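# Swap the pink and yellow flowers between their drying pegs

## Task

Exchange the pink flower and the yellow flower so that each ends up hanging on the peg the other one started on. No stem may be bent out of shape. At the end the dryer must still hang on its rail, and every flower must hang upside down (head toward the floor), held by a clip on its stem.

## Robot and tools

Robot: two I2RT-style arms, left_arm and right_arm, each with a parallel two-finger gripper and a wrist camera. In the scene frame the origin sits at table-top height midway between the nominal bases, +x points out over the table, +z up, and left_arm is on the +y side (arm names do not match image left/right). Calibrated bases: left_arm at (-0.022, +0.332, +0.008) m, right_arm at (+0.007, -0.249, +0.027) m, both nearly unrotated about z. A camera stand is behind the arms.

Frames: every hand pose, target, velocity and wrist-camera pose for an arm is expressed in that arm's own base frame. Fixed cameras and the table use the scene frame. The gripper's fingers point along its +z axis and close along its y axis. end_effector_position is the point between the pads, roughly 1 cm behind the tips. Reported poses may be a few cm off, more at long reach.

The row: every motion command uses rows of 16 numbers covering both arms, even if only one moves: left_arm x, y, z, qw, qx, qy, qz, opening, then right_arm in the same order. x, y, z are an absolute gripper position in metres in that arm's base frame; the quaternion is an absolute orientation, w first, same frame. Opening runs from -1 (closed) to +1 (fully open, 0.094 m); it is an absolute command, not a change.

execute_actions(actions, cameras): actions is a list of actions; each action is a table of up to 15 rows, one row per 1/30 s step; a short table repeats its last row to fill 15 steps. Each target must lie within 0.6 m of that gripper's current position along each gripper axis, or the action is refused for both arms; if the first action fails that check (against the last reported state) the whole call is refused. An empty list just returns state and images. cameras picks which images come back: omitted/null/["all"] gives all, [] gives none; an unknown name invalidates the call.

move(target, speed, blend, opening_speed, blocking, cameras): drives each gripper in a straight line from its current Hand target to the given pose. target is one 16-number row or a list of up to 15 rows (waypoints), with no 0.6 m limit. speed is top path speed in m/s, 0.002 to 4.3 (default 0.25), one value or one per waypoint; rotation is capped at twice that in rad/s. blend, in metres, rounds corners at intermediate waypoints (default 0 = stop at each). opening_speed (0.2 or more, scale units per second) makes finger changes gradual; use it when gripping something fragile. A changed opening at a later waypoint is applied only after everything comes to rest there. Moves last at least 0.5 s and at most 10 s. blocking=false returns after about 0.5 s while motion continues; a new move then replaces it. Paths ignore obstacles and the other arm. Faster moves lag and stray more and hit harder. Avoid paths passing close to an arm's own base; route around it. The result adds a move: line: done, off_target, moving, held or fault, plus limits (paced = pose was clipped, held = a check withheld steps). done means at rest within 10 mm and 2 degrees; neither done nor off_target tells you about contact.

wait(seconds 0 to 10, cameras): lets time pass holding the last commands; returns early if a running move finishes. stop(cameras): brakes a running move. zoom_image(camera, region [x0, y0, x1, y1] in pixels, at most 504x504): enlarges part of the latest image of cam_head_left, cam_head_right, cam_high, cam_low, cam_left_wrist or cam_right_wrist. read_manual(section) only returns licence text. finished_scene(scene 1 or 2) ends the scene irreversibly; the result should stay true with no robot help.

Control details: each step the commanded orientation is clipped to 40 degrees from the measured one, and position gets priority, so one action may fall short; re-command the remainder. Friction and load can leave a gripper a few cm off target without any contact. To hold an arm still, resend the same full pose from the last result before it stopped, plus its intended opening, in every call; to keep an orientation, repeat the same target quaternion. Sending 0 as an opening is a real command, so repeat the current one to leave fingers alone. "Tool commands" in a result shows present commands.

Results: positions in metres, quaternions wxyz, Hand target (where the arm is being sent), joint positions (last number = finger opening in metres), joint velocities ("within noise" means at rest), joint torques (include gravity; numbers 3 and 4 wrap at ±28 N m), grip_measured (opening on the -1..1 scale, reads up to ~2.7 mm wide when empty; does not reveal contact) and grip_effort_nm (motor effort, negative = closing). To release, command an opening well above grip_measured.

Avoid: letting anything fall or leaving it off the table (fails the scene); dropping or releasing moving parts; fast impacts on fixed or heavy things; any contact or squeezing between the two arms or grippers; closing one gripper on the other's fingers; crushing or bending flower stems (close slowly). Motors heat when holding loads, staying stretched, or pushing toward unreachable poses; a MOTOR HOT line appears near 85 °C, and at 100 °C that arm goes limp for 30-60 s, possibly without warning. A loose object may occasionally be nudged by an outside push.

Each tool is called after "Request:" by a JSON object that holds its "method" and its "body", one argument or row to a line.

## Session

Request:
{"method": "execute_actions", "body": {
  "actions": []
}}

Scene clock: 0.00 s.
left_arm: end_effector_position=(+0.2768, -0.5759, +0.2512) grip_measured=+1.000 grip_effort_nm=n/a end_effector_quat_wxyz=(+0.246, +0.308, +0.915, -0.089) | right_arm: end_effector_position=(+0.1716, -0.3626, +0.2025) grip_measured=+1.000 grip_effort_nm=n/a end_effector_quat_wxyz=(+0.002, -0.189, +0.981, -0.052)
Joint positions: left_arm=[-1.19 1.723 1.652 -1.029 -0.253 -0.481 0.094] | right_arm=[-1.117 1.335 1.163 -1.296 0.024 -1.499 0.094]
Joint velocities: within noise
Joint torques (N m): no reading
Heat: left arm: hottest elbow 32 °C; right arm: hottest waist 31 °C.
Hand target: left_arm +0.2796, -0.5829, +0.2677; +0.257, +0.304, +0.912, -0.102 | right_arm +0.1747, -0.3689, +0.2093; +0.004, -0.189, +0.980, -0.061
Tool commands: left_gripper/opening=+1.0 right_gripper/opening=+1.0

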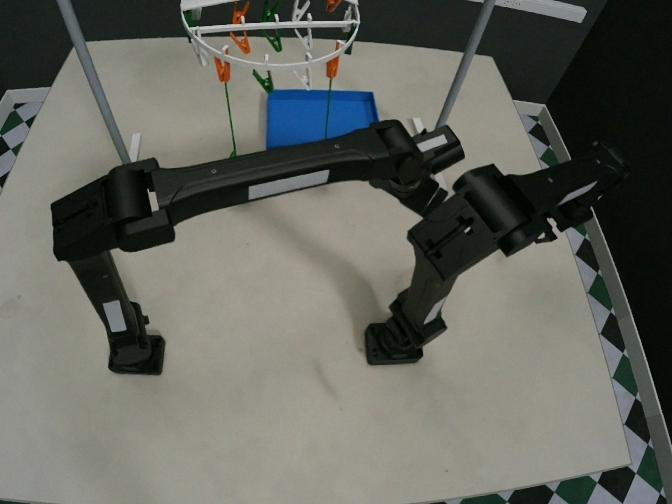

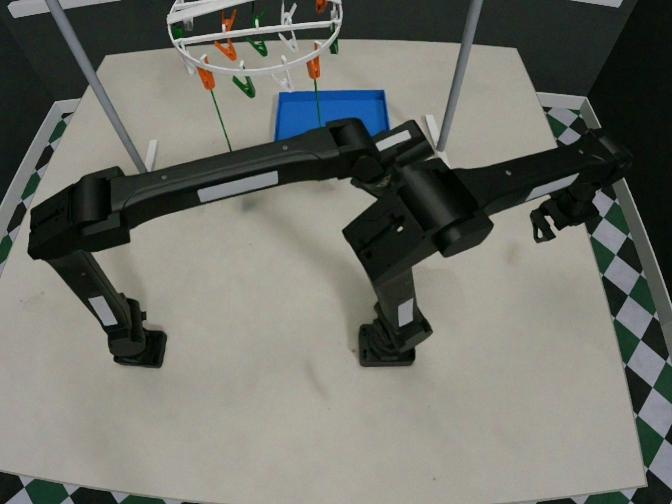

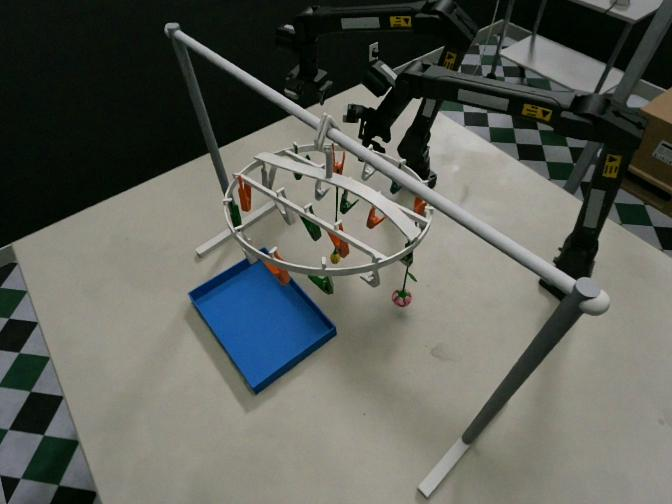

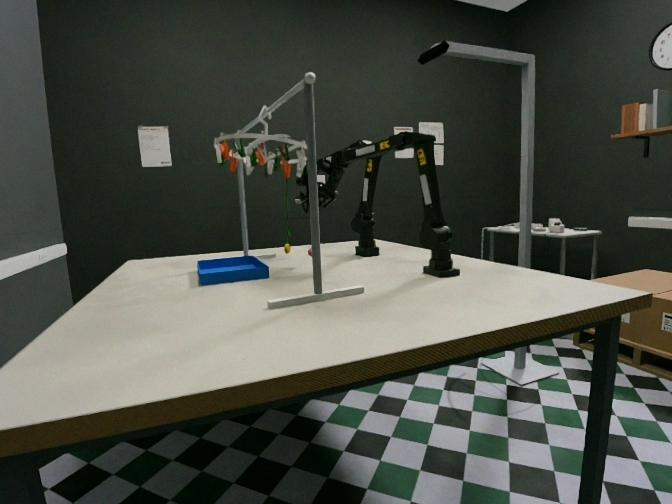

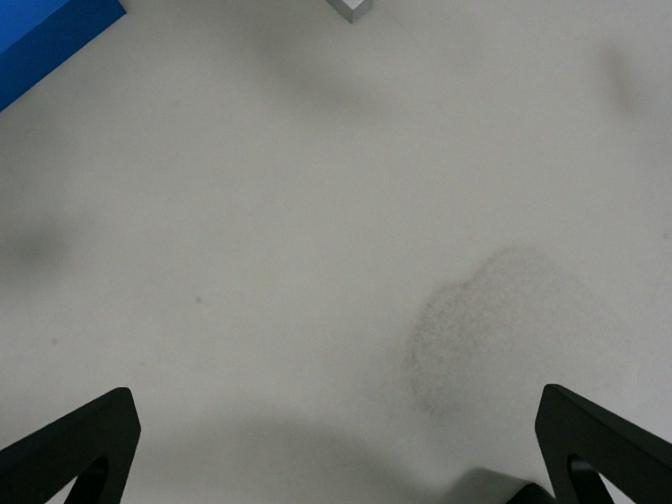

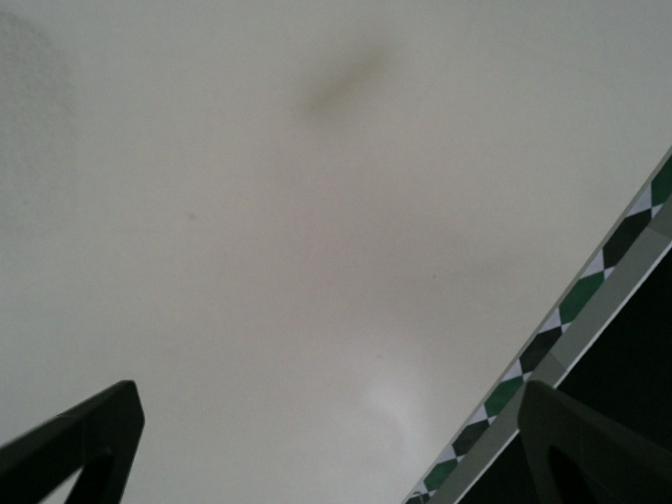

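Request:
{"method": "zoom_image", "body": {
  "camera": "cam_high",
  "region": [200, 100, 460, 320]
}}

Request:
{"method": "zoom_image", "body": {
  "camera": "cam_head_left",
  "region": [150, 0, 400, 180]
}}

Request:
{"method": "zoom_image", "body": {
  "camera": "cam_head_right",
  "region": [140, 0, 390, 180]
}}

Request:
{"method": "zoom_image", "body": {
  "camera": "cam_low",
  "region": [190, 60, 350, 290]
}}

Scaled by 1.938 from the camera's 672x504 image, which has a finer 960x720 frame.

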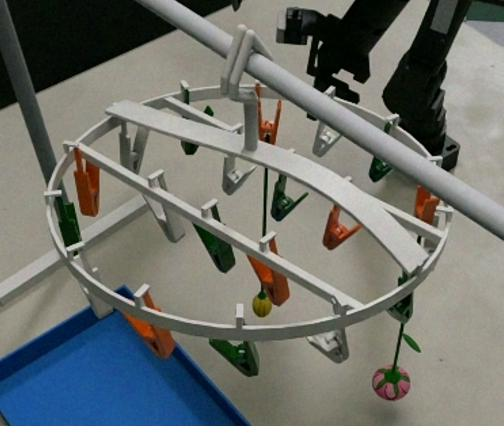

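Scaled by 2.016 from the camera's 672x504 image, which has a finer 960x720 frame.

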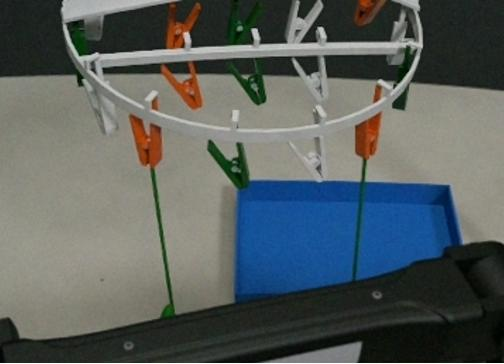

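Scaled by 2.016 from the camera's 672x504 image, which has a finer 960x720 frame.

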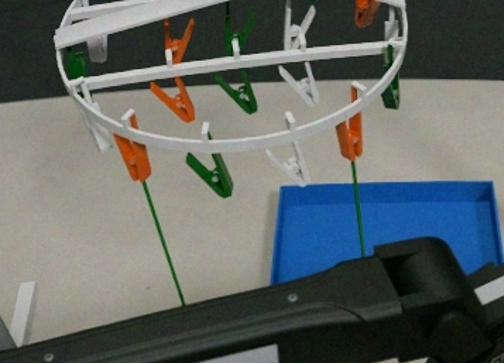

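Scaled by 2.191 from the camera's 672x504 image, which has a finer 960x720 frame.

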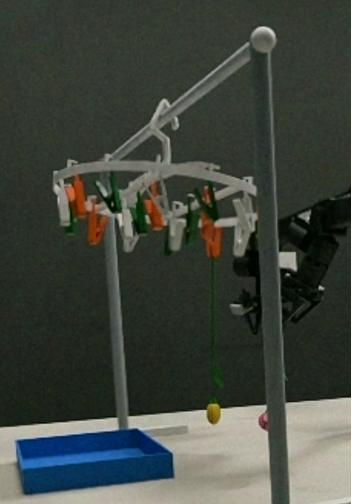

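Request:
{"method": "move", "body": {
  "target": [
    [0.27,-0.40,0.32,0.47,0.25,0.82,-0.12,1, 0.1716,-0.3626,0.2025,0.002,-0.189,0.981,-0.052,1],
    [0.26,-0.15,0.36,0.683,0.183,0.683,-0.183,1, 0.1716,-0.3626,0.2025,0.002,-0.189,0.981,-0.052,1]
  ],
  "blend": 0.05,
  "cameras": ["cam_head_left","cam_left_wrist","cam_high"]
}}

Scene clock: 33.63 s.
left_arm: end_effector_position=(+0.2603, -0.1531, +0.3514) grip_measured=+1.000 grip_effort_nm=-0.032 end_effector_quat_wxyz=(+0.671, +0.185, +0.694, -0.185) | right_arm: end_effector_position=(+0.1716, -0.3626, +0.2025) grip_measured=+1.000 grip_effort_nm=0.002 end_effector_quat_wxyz=(+0.002, -0.189, +0.981, -0.052)
Joint positions: left_arm=[-0.53 0.28 0.434 -0.185 0 -0.008 0.094] | right_arm=[-1.117 1.335 1.163 -1.296 0.024 -1.499 0.094]
Joint velocities: within noise
Joint torques (N m): left_arm=[3.31 1.2 9.26 2.93 0.16 0.16] | right_arm=[0.62 -10.75 8.23 0.43 -0.09 0.05]
Heat: left arm: hottest elbow 38 °C; right arm: hottest waist 31 °C.
Hand target: left_arm +0.2599, -0.1500, +0.3598; +0.683, +0.183, +0.683, -0.183 | right_arm +0.1715, -0.3626, +0.2025; +0.002, -0.189, +0.981, -0.052
Off the commanded pose: left_arm 0.009 m, 2 deg | right_arm 0.000 m, 0 deg.
move: done
camera_calibration:
cam_left_wrist: T_world_to_cam=[[-0.501171, -0.865332, -0.00537104, -0.000233379], [-0.38553, 0.228834, -0.893869, 0.487255], [0.774722, -0.44591, -0.448297, -0.0200404], [0, 0, 0, 1]] pos_world=[0.20326, -0.120639, 0.426556]
Images, in order (width x height): cam_head_left 672x504, cam_high 672x504, cam_left_wrist 672x504.

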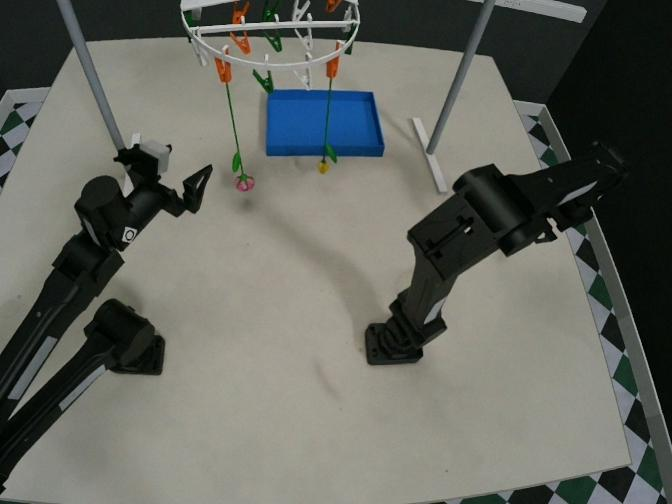

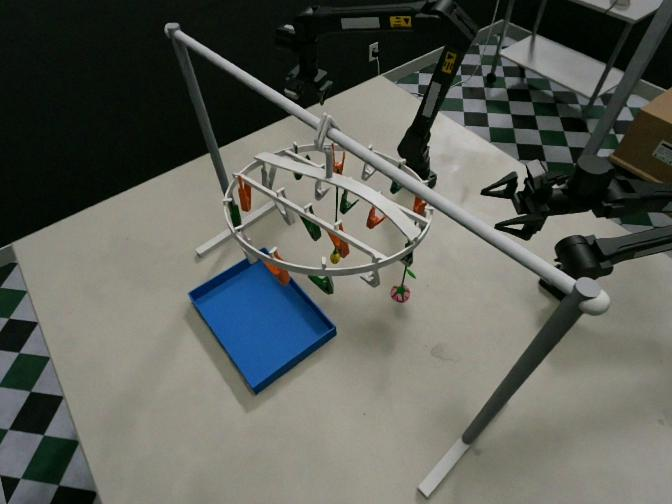

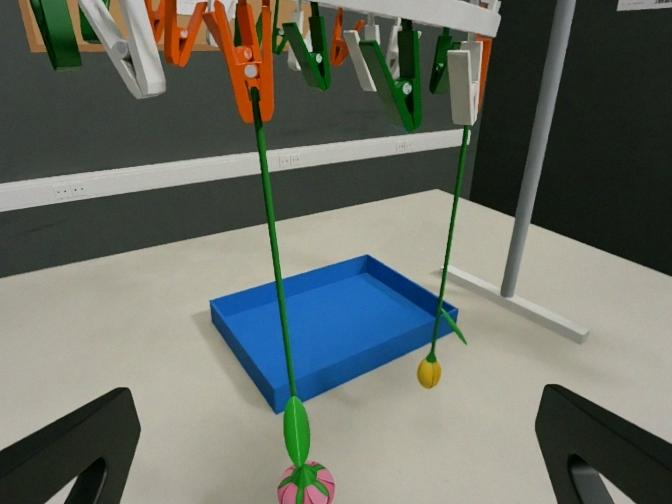

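Request:
{"method": "zoom_image", "body": {
  "camera": "cam_left_wrist",
  "region": [170, 0, 350, 140]
}}

Request:
{"method": "zoom_image", "body": {
  "camera": "cam_left_wrist",
  "region": [400, 0, 580, 140]
}}

Request:
{"method": "move", "body": {
  "target": [0.26,-0.15,0.36,0.683,0.183,0.683,-0.183,1,0.28,0.07,0.35,0.6964,-0.1228,0.6964,0.1228,1],
  "cameras": ["cam_head_left","cam_head_right","cam_left_wrist","cam_right_wrist"]
}}

Scaled by 2.800 from the camera's 672x504 image, which has a finer 960x720 frame.

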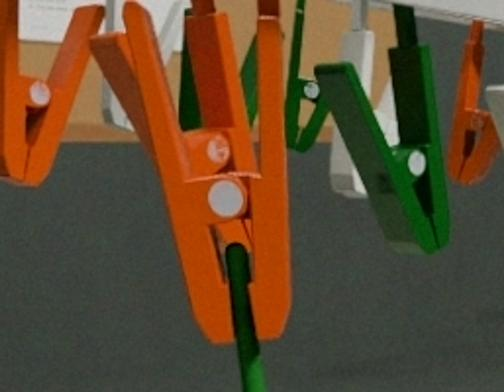

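Scaled by 2.800 from the camera's 672x504 image, which has a finer 960x720 frame.

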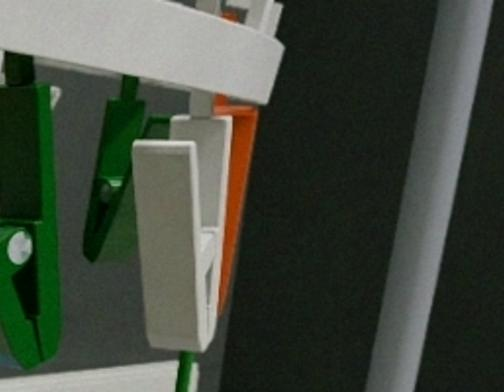

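Scene clock: 40.13 s.
left_arm: end_effector_position=(+0.2603, -0.1531, +0.3514) grip_measured=+1.000 grip_effort_nm=-0.032 end_effector_quat_wxyz=(+0.671, +0.185, +0.693, -0.185) | right_arm: end_effector_position=(+0.2816, +0.0676, +0.3527) grip_measured=+1.000 grip_effort_nm=-0.002 end_effector_quat_wxyz=(+0.694, -0.126, +0.700, +0.114)
Joint positions: left_arm=[-0.53 0.28 0.434 -0.185 0 -0.008 0.094] | right_arm=[0.083 0.231 0.421 -0.2 -0.259 -0.017 0.094]
Joint velocities: within noise
Joint torques (N m): left_arm=[3.25 1.26 9.26 2.95 0.13 0.15] | right_arm=[1.14 4.19 8.4 2.77 0.06 0.2]
Heat: left arm: hottest elbow 40 °C; right arm: hottest waist 31 °C.
Hand target: left_arm +0.2599, -0.1500, +0.3598; +0.683, +0.183, +0.683, -0.183 | right_arm +0.2801, +0.0699, +0.3500; +0.696, -0.123, +0.697, +0.123
Off the commanded pose: left_arm 0.009 m, 2 deg | right_arm 0.004 m, 1 deg.
move: done
camera_calibration:
cam_left_wrist: T_world_to_cam=[[-0.501503, -0.865139, -0.00533577, -0.000157044], [-0.385466, 0.228959, -0.893865, 0.487255], [0.774539, -0.446219, -0.448305, -0.0200365], [0, 0, 0, 1]] pos_world=[0.20326, -0.120638, 0.426556]
cam_right_wrist: T_world_to_cam=[[0.340408, -0.939989, 0.0233197, -0.041681], [-0.392588, -0.16462, -0.904862, 0.481152], [0.854399, 0.298867, -0.425066, -0.0220979], [0, 0, 0, 1]] pos_world=[0.221964, 0.046632, 0.426955]
Images, in order (width x height): cam_head_left 672x504, cam_head_right 672x504, cam_left_wrist 672x504, cam_right_wrist 672x504.

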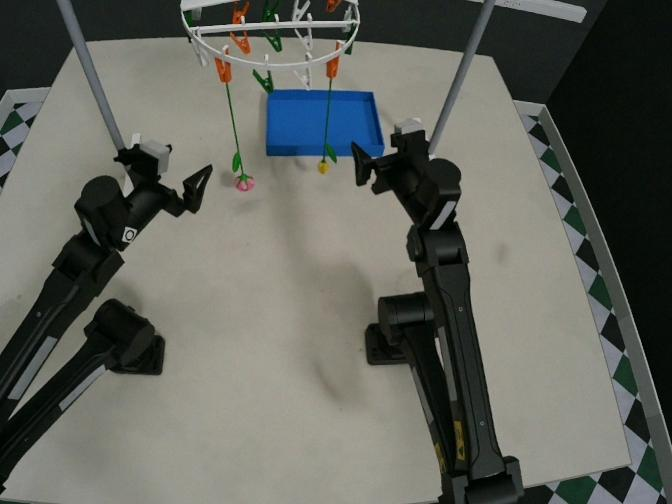

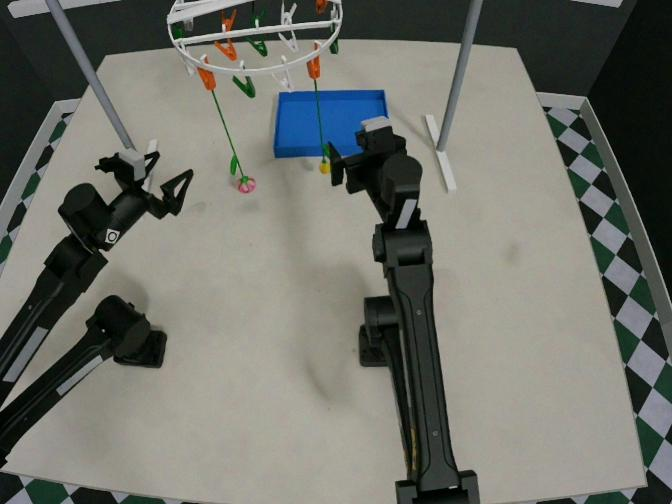

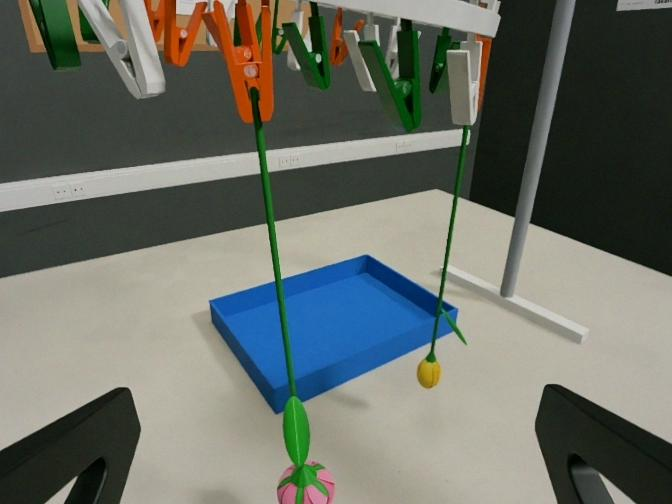

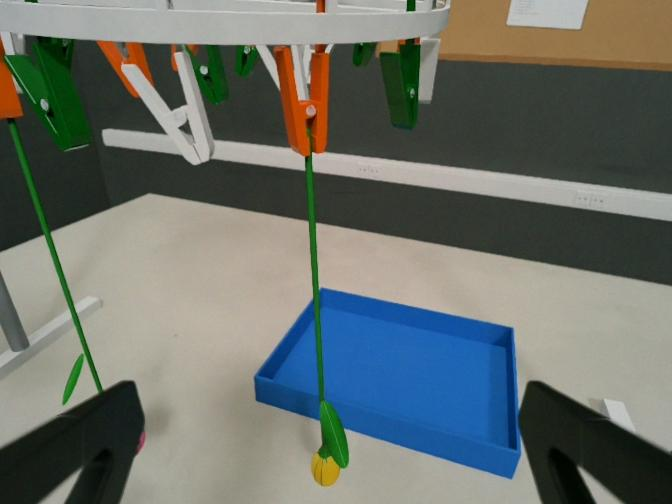

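Request:
{"method": "zoom_image", "body": {
  "camera": "cam_right_wrist",
  "region": [220, 0, 400, 180]
}}

Request:
{"method": "zoom_image", "body": {
  "camera": "cam_head_left",
  "region": [200, 20, 380, 200]
}}

Scaled by 2.800 from the camera's 672x504 image, which has a finer 960x720 frame.

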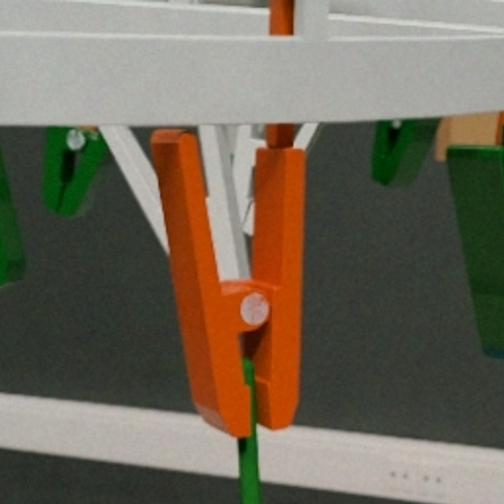

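Scaled by 2.800 from the camera's 672x504 image, which has a finer 960x720 frame.

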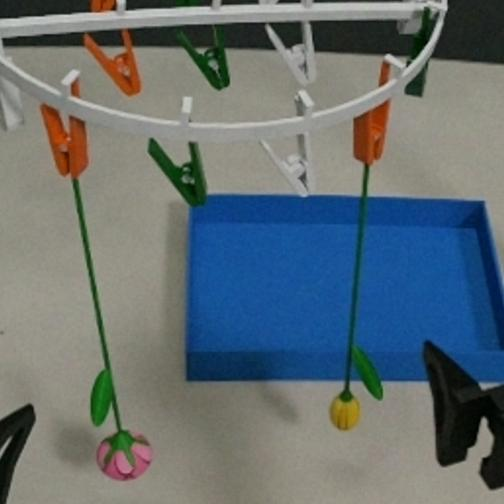

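Request:
{"method": "move", "body": {
  "target": [0.24,-0.13,0.33,0.8146,0.1391,0.5190,-0.2183,1,0.24,0.05,0.33,0.8306,-0.0933,0.5291,0.1464,1],
  "cameras": ["cam_left_wrist","cam_right_wrist"]
}}

Request:
{"method": "move", "body": {
  "target": [0.29,-0.04,0.33,0.8146,0.1391,0.5190,-0.2183,1,0.28,-0.04,0.33,0.8306,-0.0933,0.5291,0.1464,1],
  "cameras": ["cam_left_wrist","cam_right_wrist"]
}}

Scene clock: 84.33 s.
left_arm: end_effector_position=(+0.2384, -0.1320, +0.3279) grip_measured=+1.000 grip_effort_nm=-0.037 end_effector_quat_wxyz=(+0.812, +0.144, +0.522, -0.217) | right_arm: end_effector_position=(+0.2414, +0.0521, +0.3333) grip_measured=+1.000 grip_effort_nm=-0.007 end_effector_quat_wxyz=(+0.829, -0.099, +0.532, +0.143)
Joint positions: left_arm=[-0.466 0.236 0.078 0.586 0.059 -0.018 0.094] | right_arm=[-0.026 0.025 0.079 0.401 -0.345 0.152 0.094]
Joint velocities: within noise
Joint torques (N m): left_arm=[3.37 3.37 8.92 2.52 0.12 -0.07] | right_arm=[-0.21 5.48 8.32 2.3 0.02 0.2]
Heat: left arm: hottest elbow 44 °C; right arm: hottest elbow 34 °C.
Hand target: left_arm +0.2399, -0.1300, +0.3301; +0.815, +0.139, +0.519, -0.218 | right_arm +0.2401, +0.0501, +0.3300; +0.831, -0.093, +0.529, +0.146
Off the commanded pose: left_arm 0.003 m, 1 deg | right_arm 0.004 m, 1 deg.
move: done
camera_calibration:
cam_left_wrist: T_world_to_cam=[[-0.493971, -0.869286, -0.0182873, 0.00896478], [0.00301473, 0.01932, -0.999809, 0.367421], [0.869473, -0.493931, -0.00692283, -0.177803], [0, 0, 0, 1]] pos_world=[0.157916, -0.0871283, 0.366284]
cam_right_wrist: T_world_to_cam=[[0.343761, -0.938804, 0.0217851, -0.0423834], [0.00647009, -0.0208305, -0.999762, 0.373084], [0.939035, 0.343821, -0.00108657, -0.15541], [0, 0, 0, 1]] pos_world=[0.158091, 0.0214149, 0.373749]
Images, in order (width x height): cam_left_wrist 672x504, cam_right_wrist 672x504.

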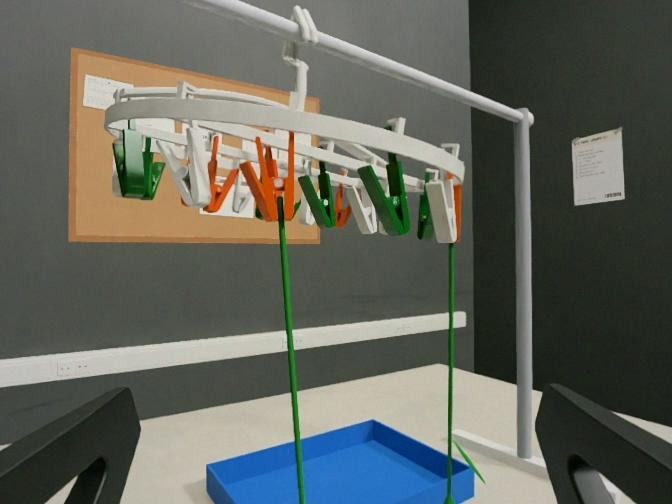

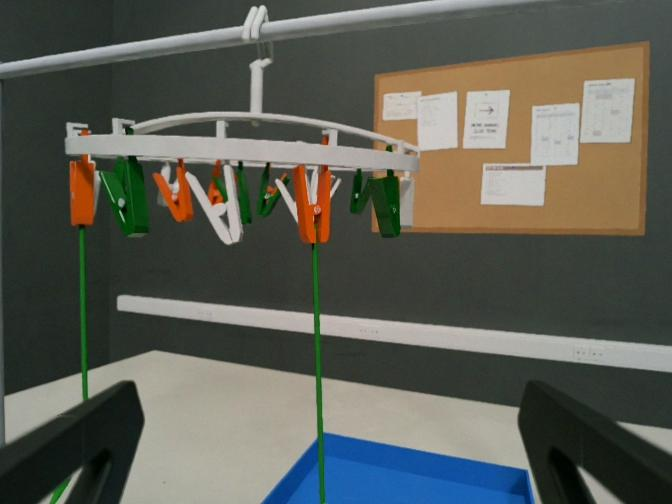

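Scene clock: 86.37 s.
left_arm: end_effector_position=(+0.2850, -0.0436, +0.3100) grip_measured=+1.000 grip_effort_nm=-0.037 end_effector_quat_wxyz=(+0.804, +0.134, +0.535, -0.223) | right_arm: end_effector_position=(+0.2757, -0.0343, +0.3115) grip_measured=+1.000 grip_effort_nm=-0.007 end_effector_quat_wxyz=(+0.822, -0.086, +0.542, +0.151)
Joint positions: left_arm=[0.242 0.693 0.078 1.146 0.685 -0.381 0.094] | right_arm=[-0.607 0.789 0.079 1.348 -0.839 0.529 0.094]
Joint velocities: within noise
Joint torques (N m): left_arm=[3.31 1.32 10.04 2.26 -0.05 -0.08] | right_arm=[-0.15 2.84 9.95 1.94 0.23 0.17]
Heat: left arm: hottest elbow 45 °C; right arm: hottest elbow 34 °C.
Hand target: left_arm +0.2893, -0.0401, +0.3296; +0.814, +0.139, +0.519, -0.218 | right_arm +0.2794, -0.0397, +0.3295; +0.830, -0.093, +0.530, +0.146
Off the commanded pose: left_arm 0.021 m, 2 deg | right_arm 0.020 m, 2 deg.
move: off_target (left_arm, right_arm)
camera_calibration:
cam_left_wrist: T_world_to_cam=[[-0.493623, -0.869577, 0.0131142, 0.0985616], [-0.0340451, 0.00425373, -0.999411, 0.357452], [0.869009, -0.493779, -0.0317046, -0.166932], [0, 0, 0, 1]] pos_world=[0.205887, 0.00175895, 0.350657]
cam_right_wrist: T_world_to_cam=[[0.343682, -0.939003, -0.0125233, -0.124172], [-0.0219923, 0.00528405, -0.999744, 0.358014], [0.938829, 0.343869, -0.0188348, -0.152372], [0, 0, 0, 1]] pos_world=[0.1936, -0.0660938, 0.353498]
Images, in order (width x height): cam_left_wrist 672x504, cam_right_wrist 672x504.

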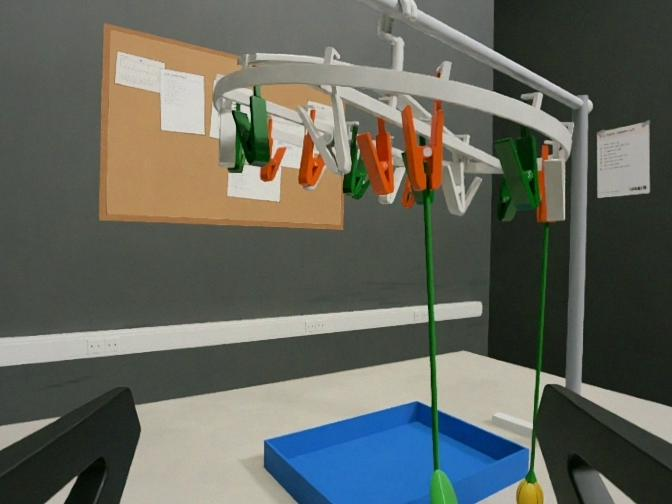

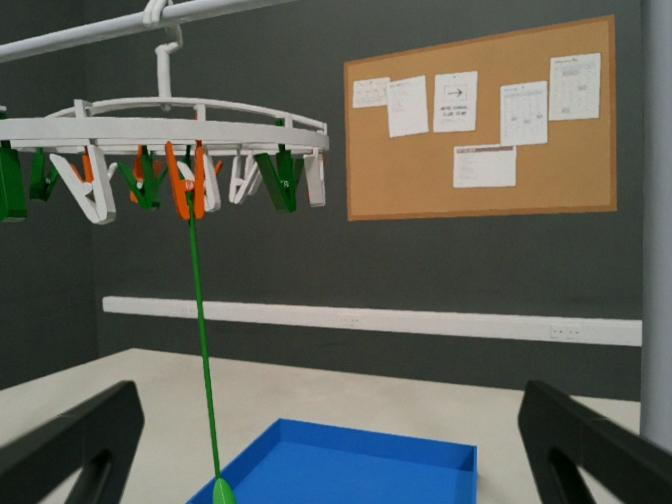

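Request:
{"method": "zoom_image", "body": {
  "camera": "cam_left_wrist",
  "region": [350, 50, 590, 230]
}}

Request:
{"method": "zoom_image", "body": {
  "camera": "cam_right_wrist",
  "region": [30, 100, 270, 280]
}}

Scaled by 2.100 from the camera's 672x504 image, which has a finer 960x720 frame.

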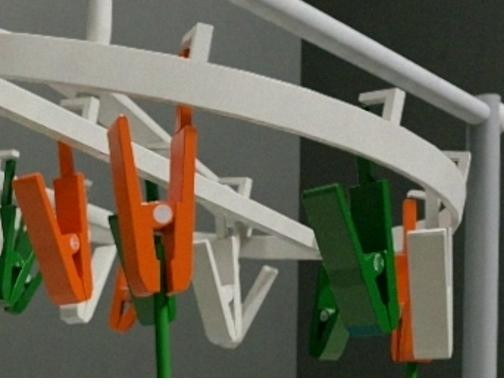

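Scaled by 2.100 from the camera's 672x504 image, which has a finer 960x720 frame.

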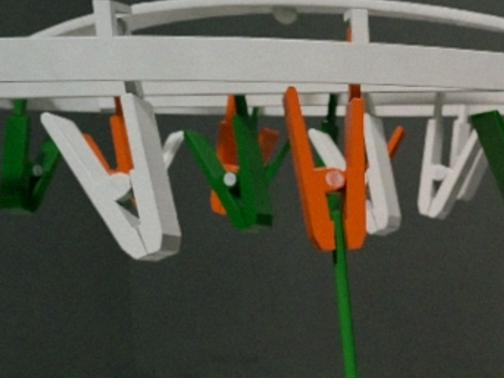

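Request:
{"method": "move", "body": {
  "target": [0.333,-0.142,0.429,0.683,0.183,0.683,-0.183,0.38,0.325,0.282,0.30,0.8195,-0.1767,0.4266,0.3394,0.1],
  "cameras": ["cam_left_wrist","cam_right_wrist","cam_head_left"]
}}

Request:
{"method": "zoom_image", "body": {
  "camera": "cam_right_wrist",
  "region": [160, 0, 500, 300]
}}

Scene clock: 135.87 s.
left_arm: end_effector_position=(+0.3317, -0.1380, +0.3940) grip_measured=+0.382 grip_effort_nm=-0.120 end_effector_quat_wxyz=(+0.667, +0.177, +0.700, -0.184) | right_arm: end_effector_position=(+0.3201, +0.2735, +0.2883) grip_measured=+0.101 grip_effort_nm=-0.071 end_effector_quat_wxyz=(+0.786, -0.190, +0.487, +0.330)
Joint positions: left_arm=[-0.279 0.542 0.596 -0.098 0.237 -0.012 0.065] | right_arm=[0.673 1.401 0.308 1.566 -0.086 0.069 0.052]
Joint velocities: within noise
Joint torques (N m): left_arm=[1.85 0.38 13.6 1.77 -0.07 0.17] | right_arm=[1.32 -5.19 7.51 2.22 0.08 -0.13]
Heat: left arm: hottest elbow 50 °C; right arm: hottest elbow 36 °C.
Hand target: left_arm +0.3312, -0.1411, +0.4282; +0.683, +0.183, +0.683, -0.183 | right_arm +0.3246, +0.2815, +0.3005; +0.797, -0.191, +0.470, +0.329
Off the commanded pose: left_arm 0.035 m, 3 deg | right_arm 0.015 m, 8 deg.
joint sent to its limit (right arm) — joint 4 (wrist pitch), upper limit. The joint targets are off in orientation, not in position.
move: off_target (left_arm, right_arm)
camera_calibration:
cam_left_wrist: T_world_to_cam=[[-0.489006, -0.872244, 0.00801533, 0.0385039], [-0.4043, 0.218501, -0.888143, 0.551944], [0.772926, -0.437548, -0.459497, -0.0433156], [0, 0, 0, 1]] pos_world=[0.27546, -0.105968, 0.469993]
cam_right_wrist: T_world_to_cam=[[0.704307, -0.709787, -0.0123813, -0.0288363], [0.0212216, 0.0384845, -0.999034, 0.311037], [0.709578, 0.703364, 0.0421677, -0.342822], [0, 0, 0, 1]] pos_world=[0.256968, 0.208691, 0.324836]
Images, in order (width x height): cam_head_left 672x504, cam_left_wrist 672x504, cam_right_wrist 672x504.

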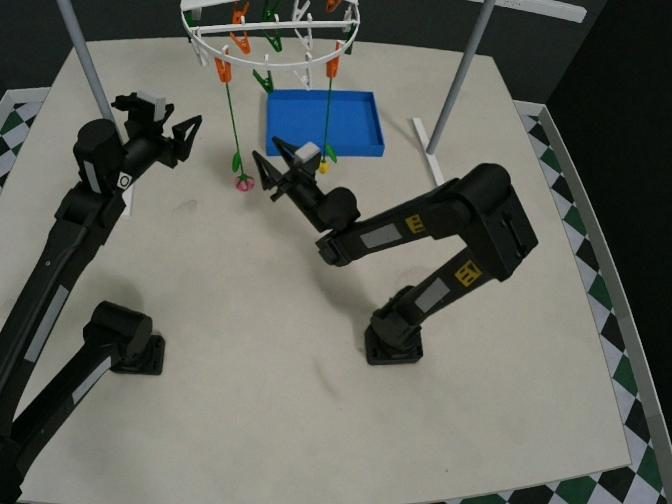

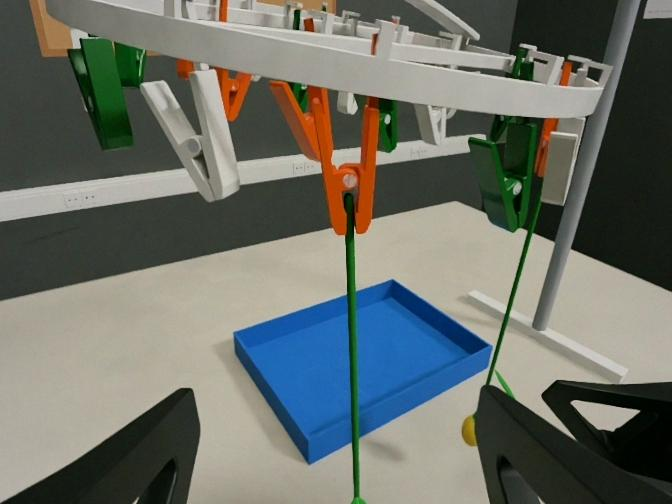

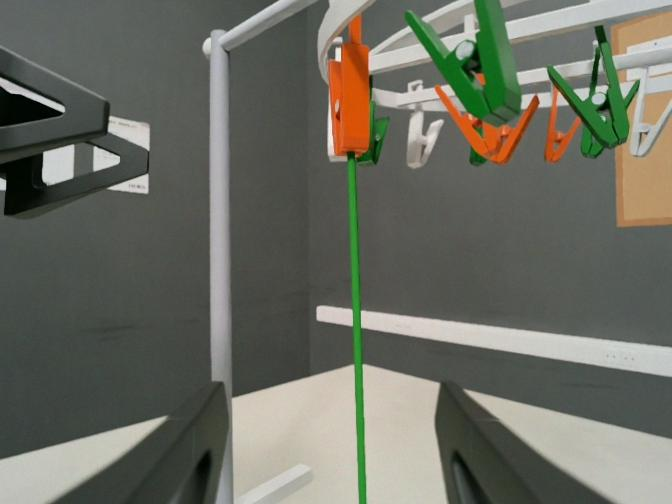

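Scaled by 1.482 from the camera's 672x504 image, which has a finer 960x720 frame.

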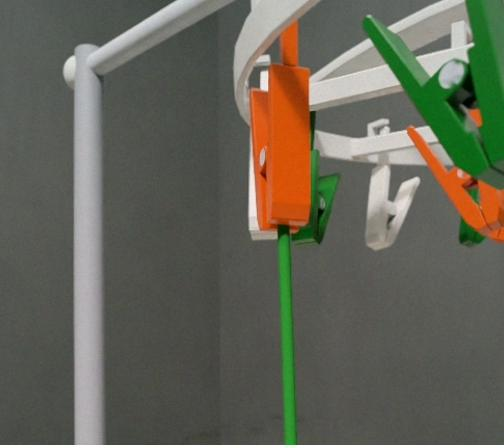

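Request:
{"method": "move", "body": {
  "target": [0.339,-0.137,0.465,0.6744,0.2126,0.6744,-0.2126,0.38,0.343,0.283,0.335,0.7792,-0.2056,0.4964,0.3228,0.1],
  "cameras": ["cam_left_wrist","cam_right_wrist"]
}}

Request:
{"method": "zoom_image", "body": {
  "camera": "cam_right_wrist",
  "region": [160, 0, 500, 300]
}}

Scene clock: 147.37 s.
left_arm: end_effector_position=(+0.3367, -0.1396, +0.4328) grip_measured=+0.382 grip_effort_nm=-0.120 end_effector_quat_wxyz=(+0.658, +0.210, +0.689, -0.219) | right_arm: end_effector_position=(+0.3326, +0.2799, +0.3173) grip_measured=+0.101 grip_effort_nm=-0.076 end_effector_quat_wxyz=(+0.768, -0.209, +0.509, +0.326)
Joint positions: left_arm=[-0.195 0.592 0.708 -0.158 0.423 -0.009 0.065] | right_arm=[0.648 1.232 0.367 1.273 -0.131 0.068 0.052]
Joint velocities: within noise
Joint torques (N m): left_arm=[3.31 0.03 13.27 1.69 0.13 0.16] | right_arm=[-0.21 -5.36 9.59 1.48 -0.04 -0.03]
Heat: left arm: hottest elbow 54 °C; right arm: hottest elbow 36 °C.
Hand target: left_arm +0.3375, -0.1367, +0.4641; +0.675, +0.213, +0.674, -0.212 | right_arm +0.3423, +0.2824, +0.3348; +0.779, -0.206, +0.497, +0.323
Off the commanded pose: left_arm 0.032 m, 3 deg | right_arm 0.021 m, 2 deg.
move: off_target (left_arm, right_arm)
camera_calibration:
cam_left_wrist: T_world_to_cam=[[-0.574516, -0.818408, 0.0118233, 0.073972], [-0.378187, 0.252617, -0.890595, 0.58587], [0.725884, -0.516132, -0.454644, -0.0273009], [0, 0, 0, 1]] pos_world=[0.283884, -0.101553, 0.508486]
cam_right_wrist: T_world_to_cam=[[0.715266, -0.698852, -0.000571338, -0.0431551], [-0.0170364, -0.0166192, -0.999717, 0.367836], [0.698645, 0.715073, -0.0237931, -0.336154], [0, 0, 0, 1]] pos_world=[0.271986, 0.216329, 0.359709]
Images, in order (width x height): cam_left_wrist 672x504, cam_right_wrist 672x504.

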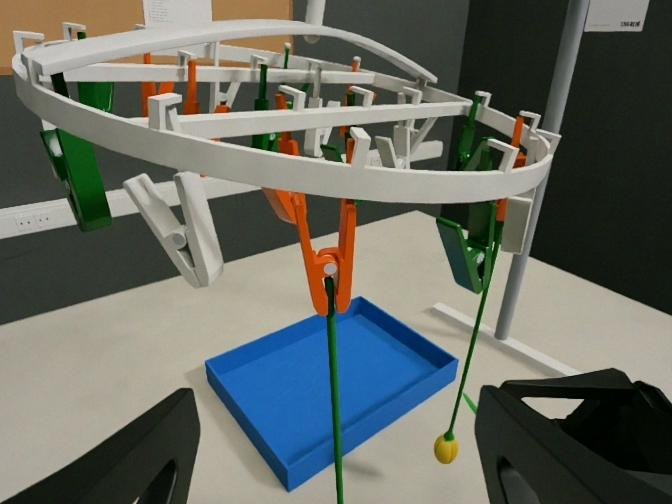

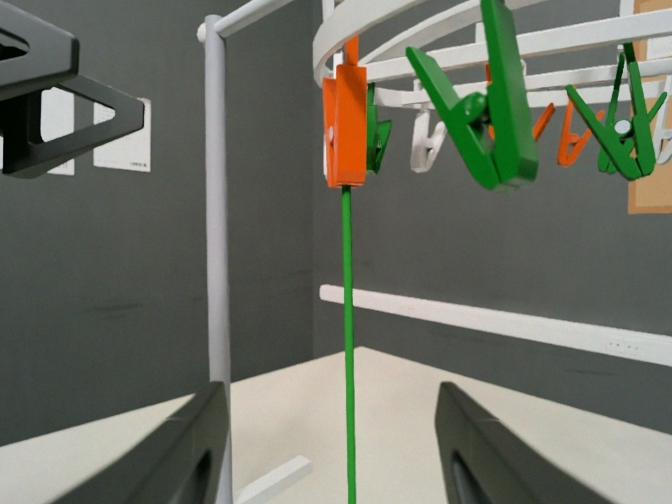

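Scaled by 1.482 from the camera's 672x504 image, which has a finer 960x720 frame.

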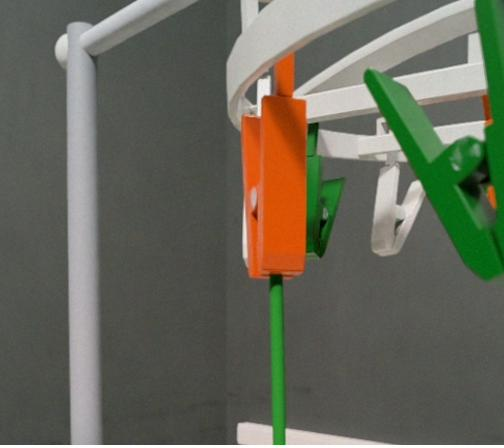

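Request:
{"method": "move", "body": {
  "target": [0.399,-0.174,0.457,0.6744,0.2126,0.6744,-0.2126,0.38,0.394,0.322,0.339,0.7792,-0.2056,0.4964,0.3228,0.1],
  "cameras": ["cam_left_wrist","cam_right_wrist"],
  "speed": 0.12
}}

Request:
{"method": "zoom_image", "body": {
  "camera": "cam_right_wrist",
  "region": [160, 0, 500, 300]
}}

Scene clock: 157.83 s.
left_arm: end_effector_position=(+0.3932, -0.1680, +0.4173) grip_measured=+0.382 grip_effort_nm=-0.120 end_effector_quat_wxyz=(+0.649, +0.206, +0.701, -0.214) | right_arm: end_effector_position=(+0.3816, +0.3170, +0.3250) grip_measured=+0.101 grip_effort_nm=-0.076 end_effector_quat_wxyz=(+0.770, -0.208, +0.507, +0.326)
Joint positions: left_arm=[-0.269 0.792 0.757 -0.036 0.335 -0.009 0.065] | right_arm=[0.648 1.389 0.53 1.272 -0.131 0.068 0.052]
Joint velocities: within noise
Joint torques (N m): left_arm=[1.85 -1.96 13.55 2.97 -0.05 0.15] | right_arm=[-0.21 -7.71 9.81 1.62 0.05 -0.04]
Heat: left arm: hottest elbow 56 °C; right arm: hottest elbow 36 °C.
Hand target: left_arm +0.3963, -0.1728, +0.4562; +0.675, +0.212, +0.674, -0.213 | right_arm +0.3932, +0.3213, +0.3389; +0.779, -0.206, +0.496, +0.323
Off the commanded pose: left_arm 0.041 m, 4 deg | right_arm 0.019 m, 2 deg.
move: off_target (left_arm, right_arm)
camera_calibration:
cam_left_wrist: T_world_to_cam=[[-0.562577, -0.826547, 0.0180972, 0.074732], [-0.406361, 0.257388, -0.876711, 0.606716], [0.719985, -0.500571, -0.480677, -0.0742984], [0, 0, 0, 1]] pos_world=[0.342082, -0.131584, 0.494849]
cam_right_wrist: T_world_to_cam=[[0.715279, -0.698838, 0.000268111, -0.0525839], [-0.0127389, -0.0134222, -0.999829, 0.374436], [0.698722, 0.715154, -0.018503, -0.398446], [0, 0, 0, 1]] pos_world=[0.320785, 0.253228, 0.367013]
Images, in order (width x height): cam_left_wrist 672x504, cam_right_wrist 672x504.

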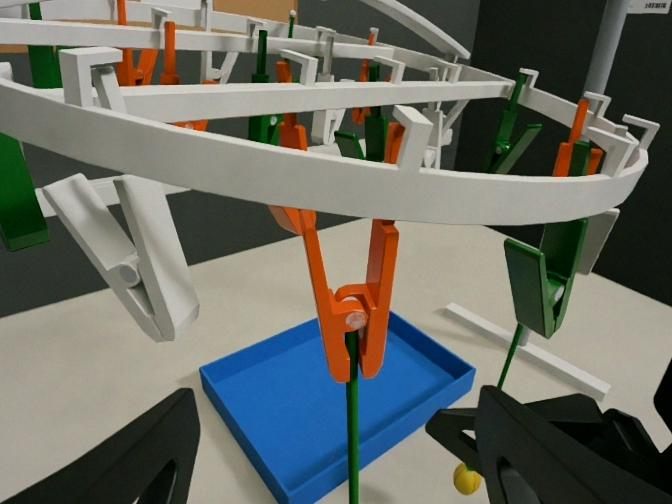

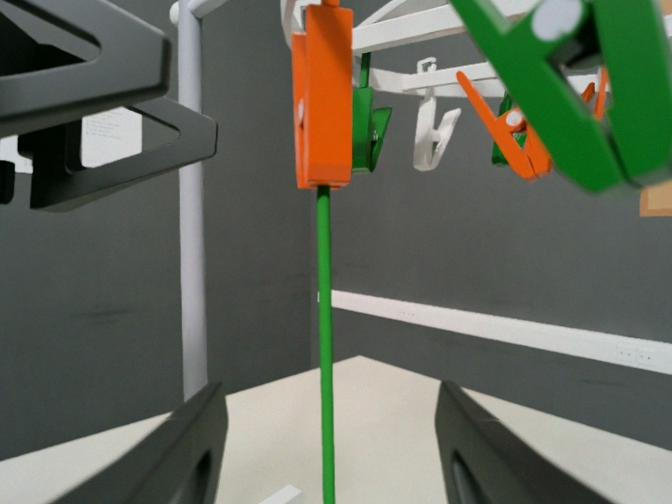

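Scaled by 1.482 from the camera's 672x504 image, which has a finer 960x720 frame.

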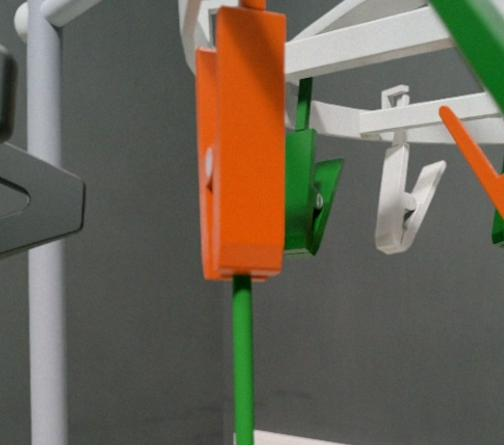

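Request:
{"method": "move", "body": {
  "target": [0.4365,-0.207,0.460,0.6744,0.2126,0.6744,-0.2126,0.38,0.424,0.353,0.336,0.7792,-0.2056,0.4964,0.3228,0.1],
  "cameras": ["cam_left_wrist","cam_right_wrist","cam_head_right"],
  "speed": 0.06
}}

Request:
{"method": "zoom_image", "body": {
  "camera": "cam_right_wrist",
  "region": [160, 0, 500, 300]
}}

Scene clock: 173.57 s.
left_arm: end_effector_position=(+0.4296, -0.1998, +0.4202) grip_measured=+0.382 grip_effort_nm=-0.115 end_effector_quat_wxyz=(+0.648, +0.208, +0.701, -0.212) | right_arm: end_effector_position=(+0.4169, +0.3411, +0.3234) grip_measured=+0.101 grip_effort_nm=-0.076 end_effector_quat_wxyz=(+0.772, -0.203, +0.509, +0.323)
Joint positions: left_arm=[-0.338 0.93 0.833 0.025 0.266 -0.009 0.065] | right_arm=[0.649 1.499 0.641 1.272 -0.116 0.068 0.052]
Joint velocities: within noise
Joint torques (N m): left_arm=[1.85 -3.55 13.57 3.02 -0.04 0.15] | right_arm=[1.38 -9.82 9.74 1.55 0.11 -0.1]
Heat: left arm: hottest elbow 58 °C; right arm: hottest elbow 36 °C.
Hand target: left_arm +0.4336, -0.2057, +0.4590; +0.674, +0.212, +0.674, -0.213 | right_arm +0.4232, +0.3525, +0.3358; +0.779, -0.206, +0.496, +0.323
Off the commanded pose: left_arm 0.041 m, 4 deg | right_arm 0.019 m, 2 deg.
move: off_target (left_arm, right_arm)
camera_calibration:
cam_left_wrist: T_world_to_cam=[[-0.563016, -0.826332, 0.0137448, 0.0708517], [-0.40592, 0.262008, -0.875546, 0.632483], [0.71989, -0.498526, -0.482939, -0.113564], [0, 0, 0, 1]] pos_world=[0.378382, -0.163783, 0.49795]
cam_right_wrist: T_world_to_cam=[[0.706388, -0.707805, -0.00533932, -0.0523805], [-0.0157536, -0.00817979, -0.999842, 0.373024], [0.70765, 0.70636, -0.0169286, -0.441749], [0, 0, 0, 1]] pos_world=[0.355481, 0.27801, 0.365207]
Images, in order (width x height): cam_head_right 672x504, cam_left_wrist 672x504, cam_right_wrist 672x504.

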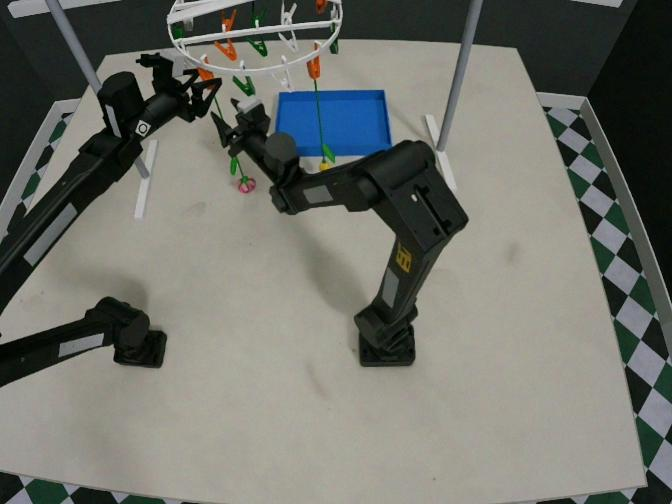

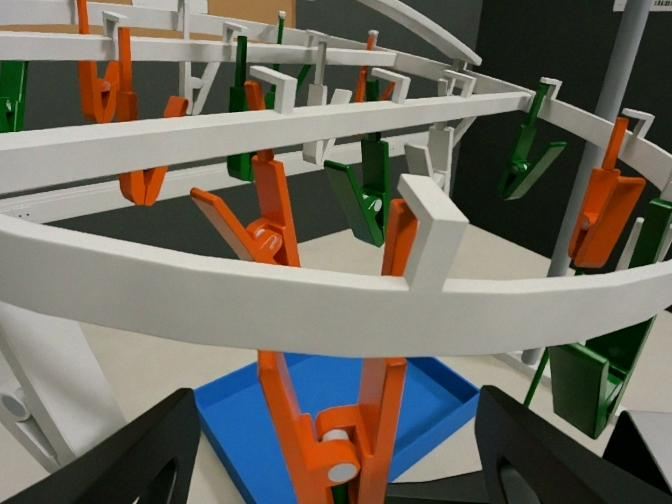

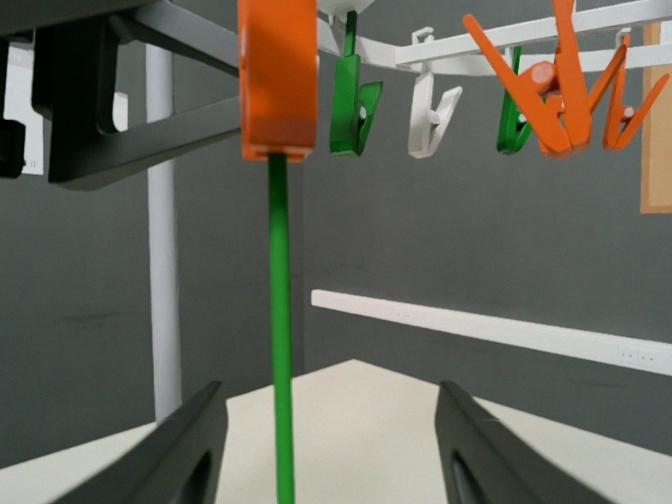

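Scaled by 1.482 from the camera's 672x504 image, which has a finer 960x720 frame.

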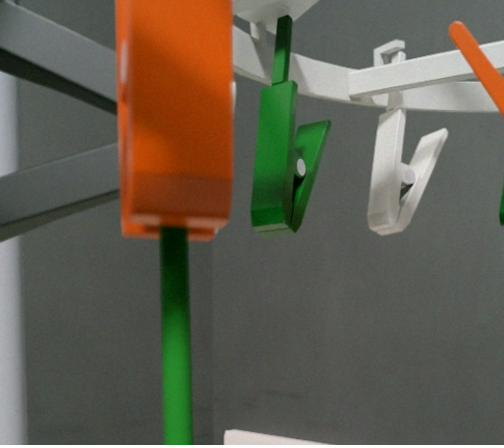

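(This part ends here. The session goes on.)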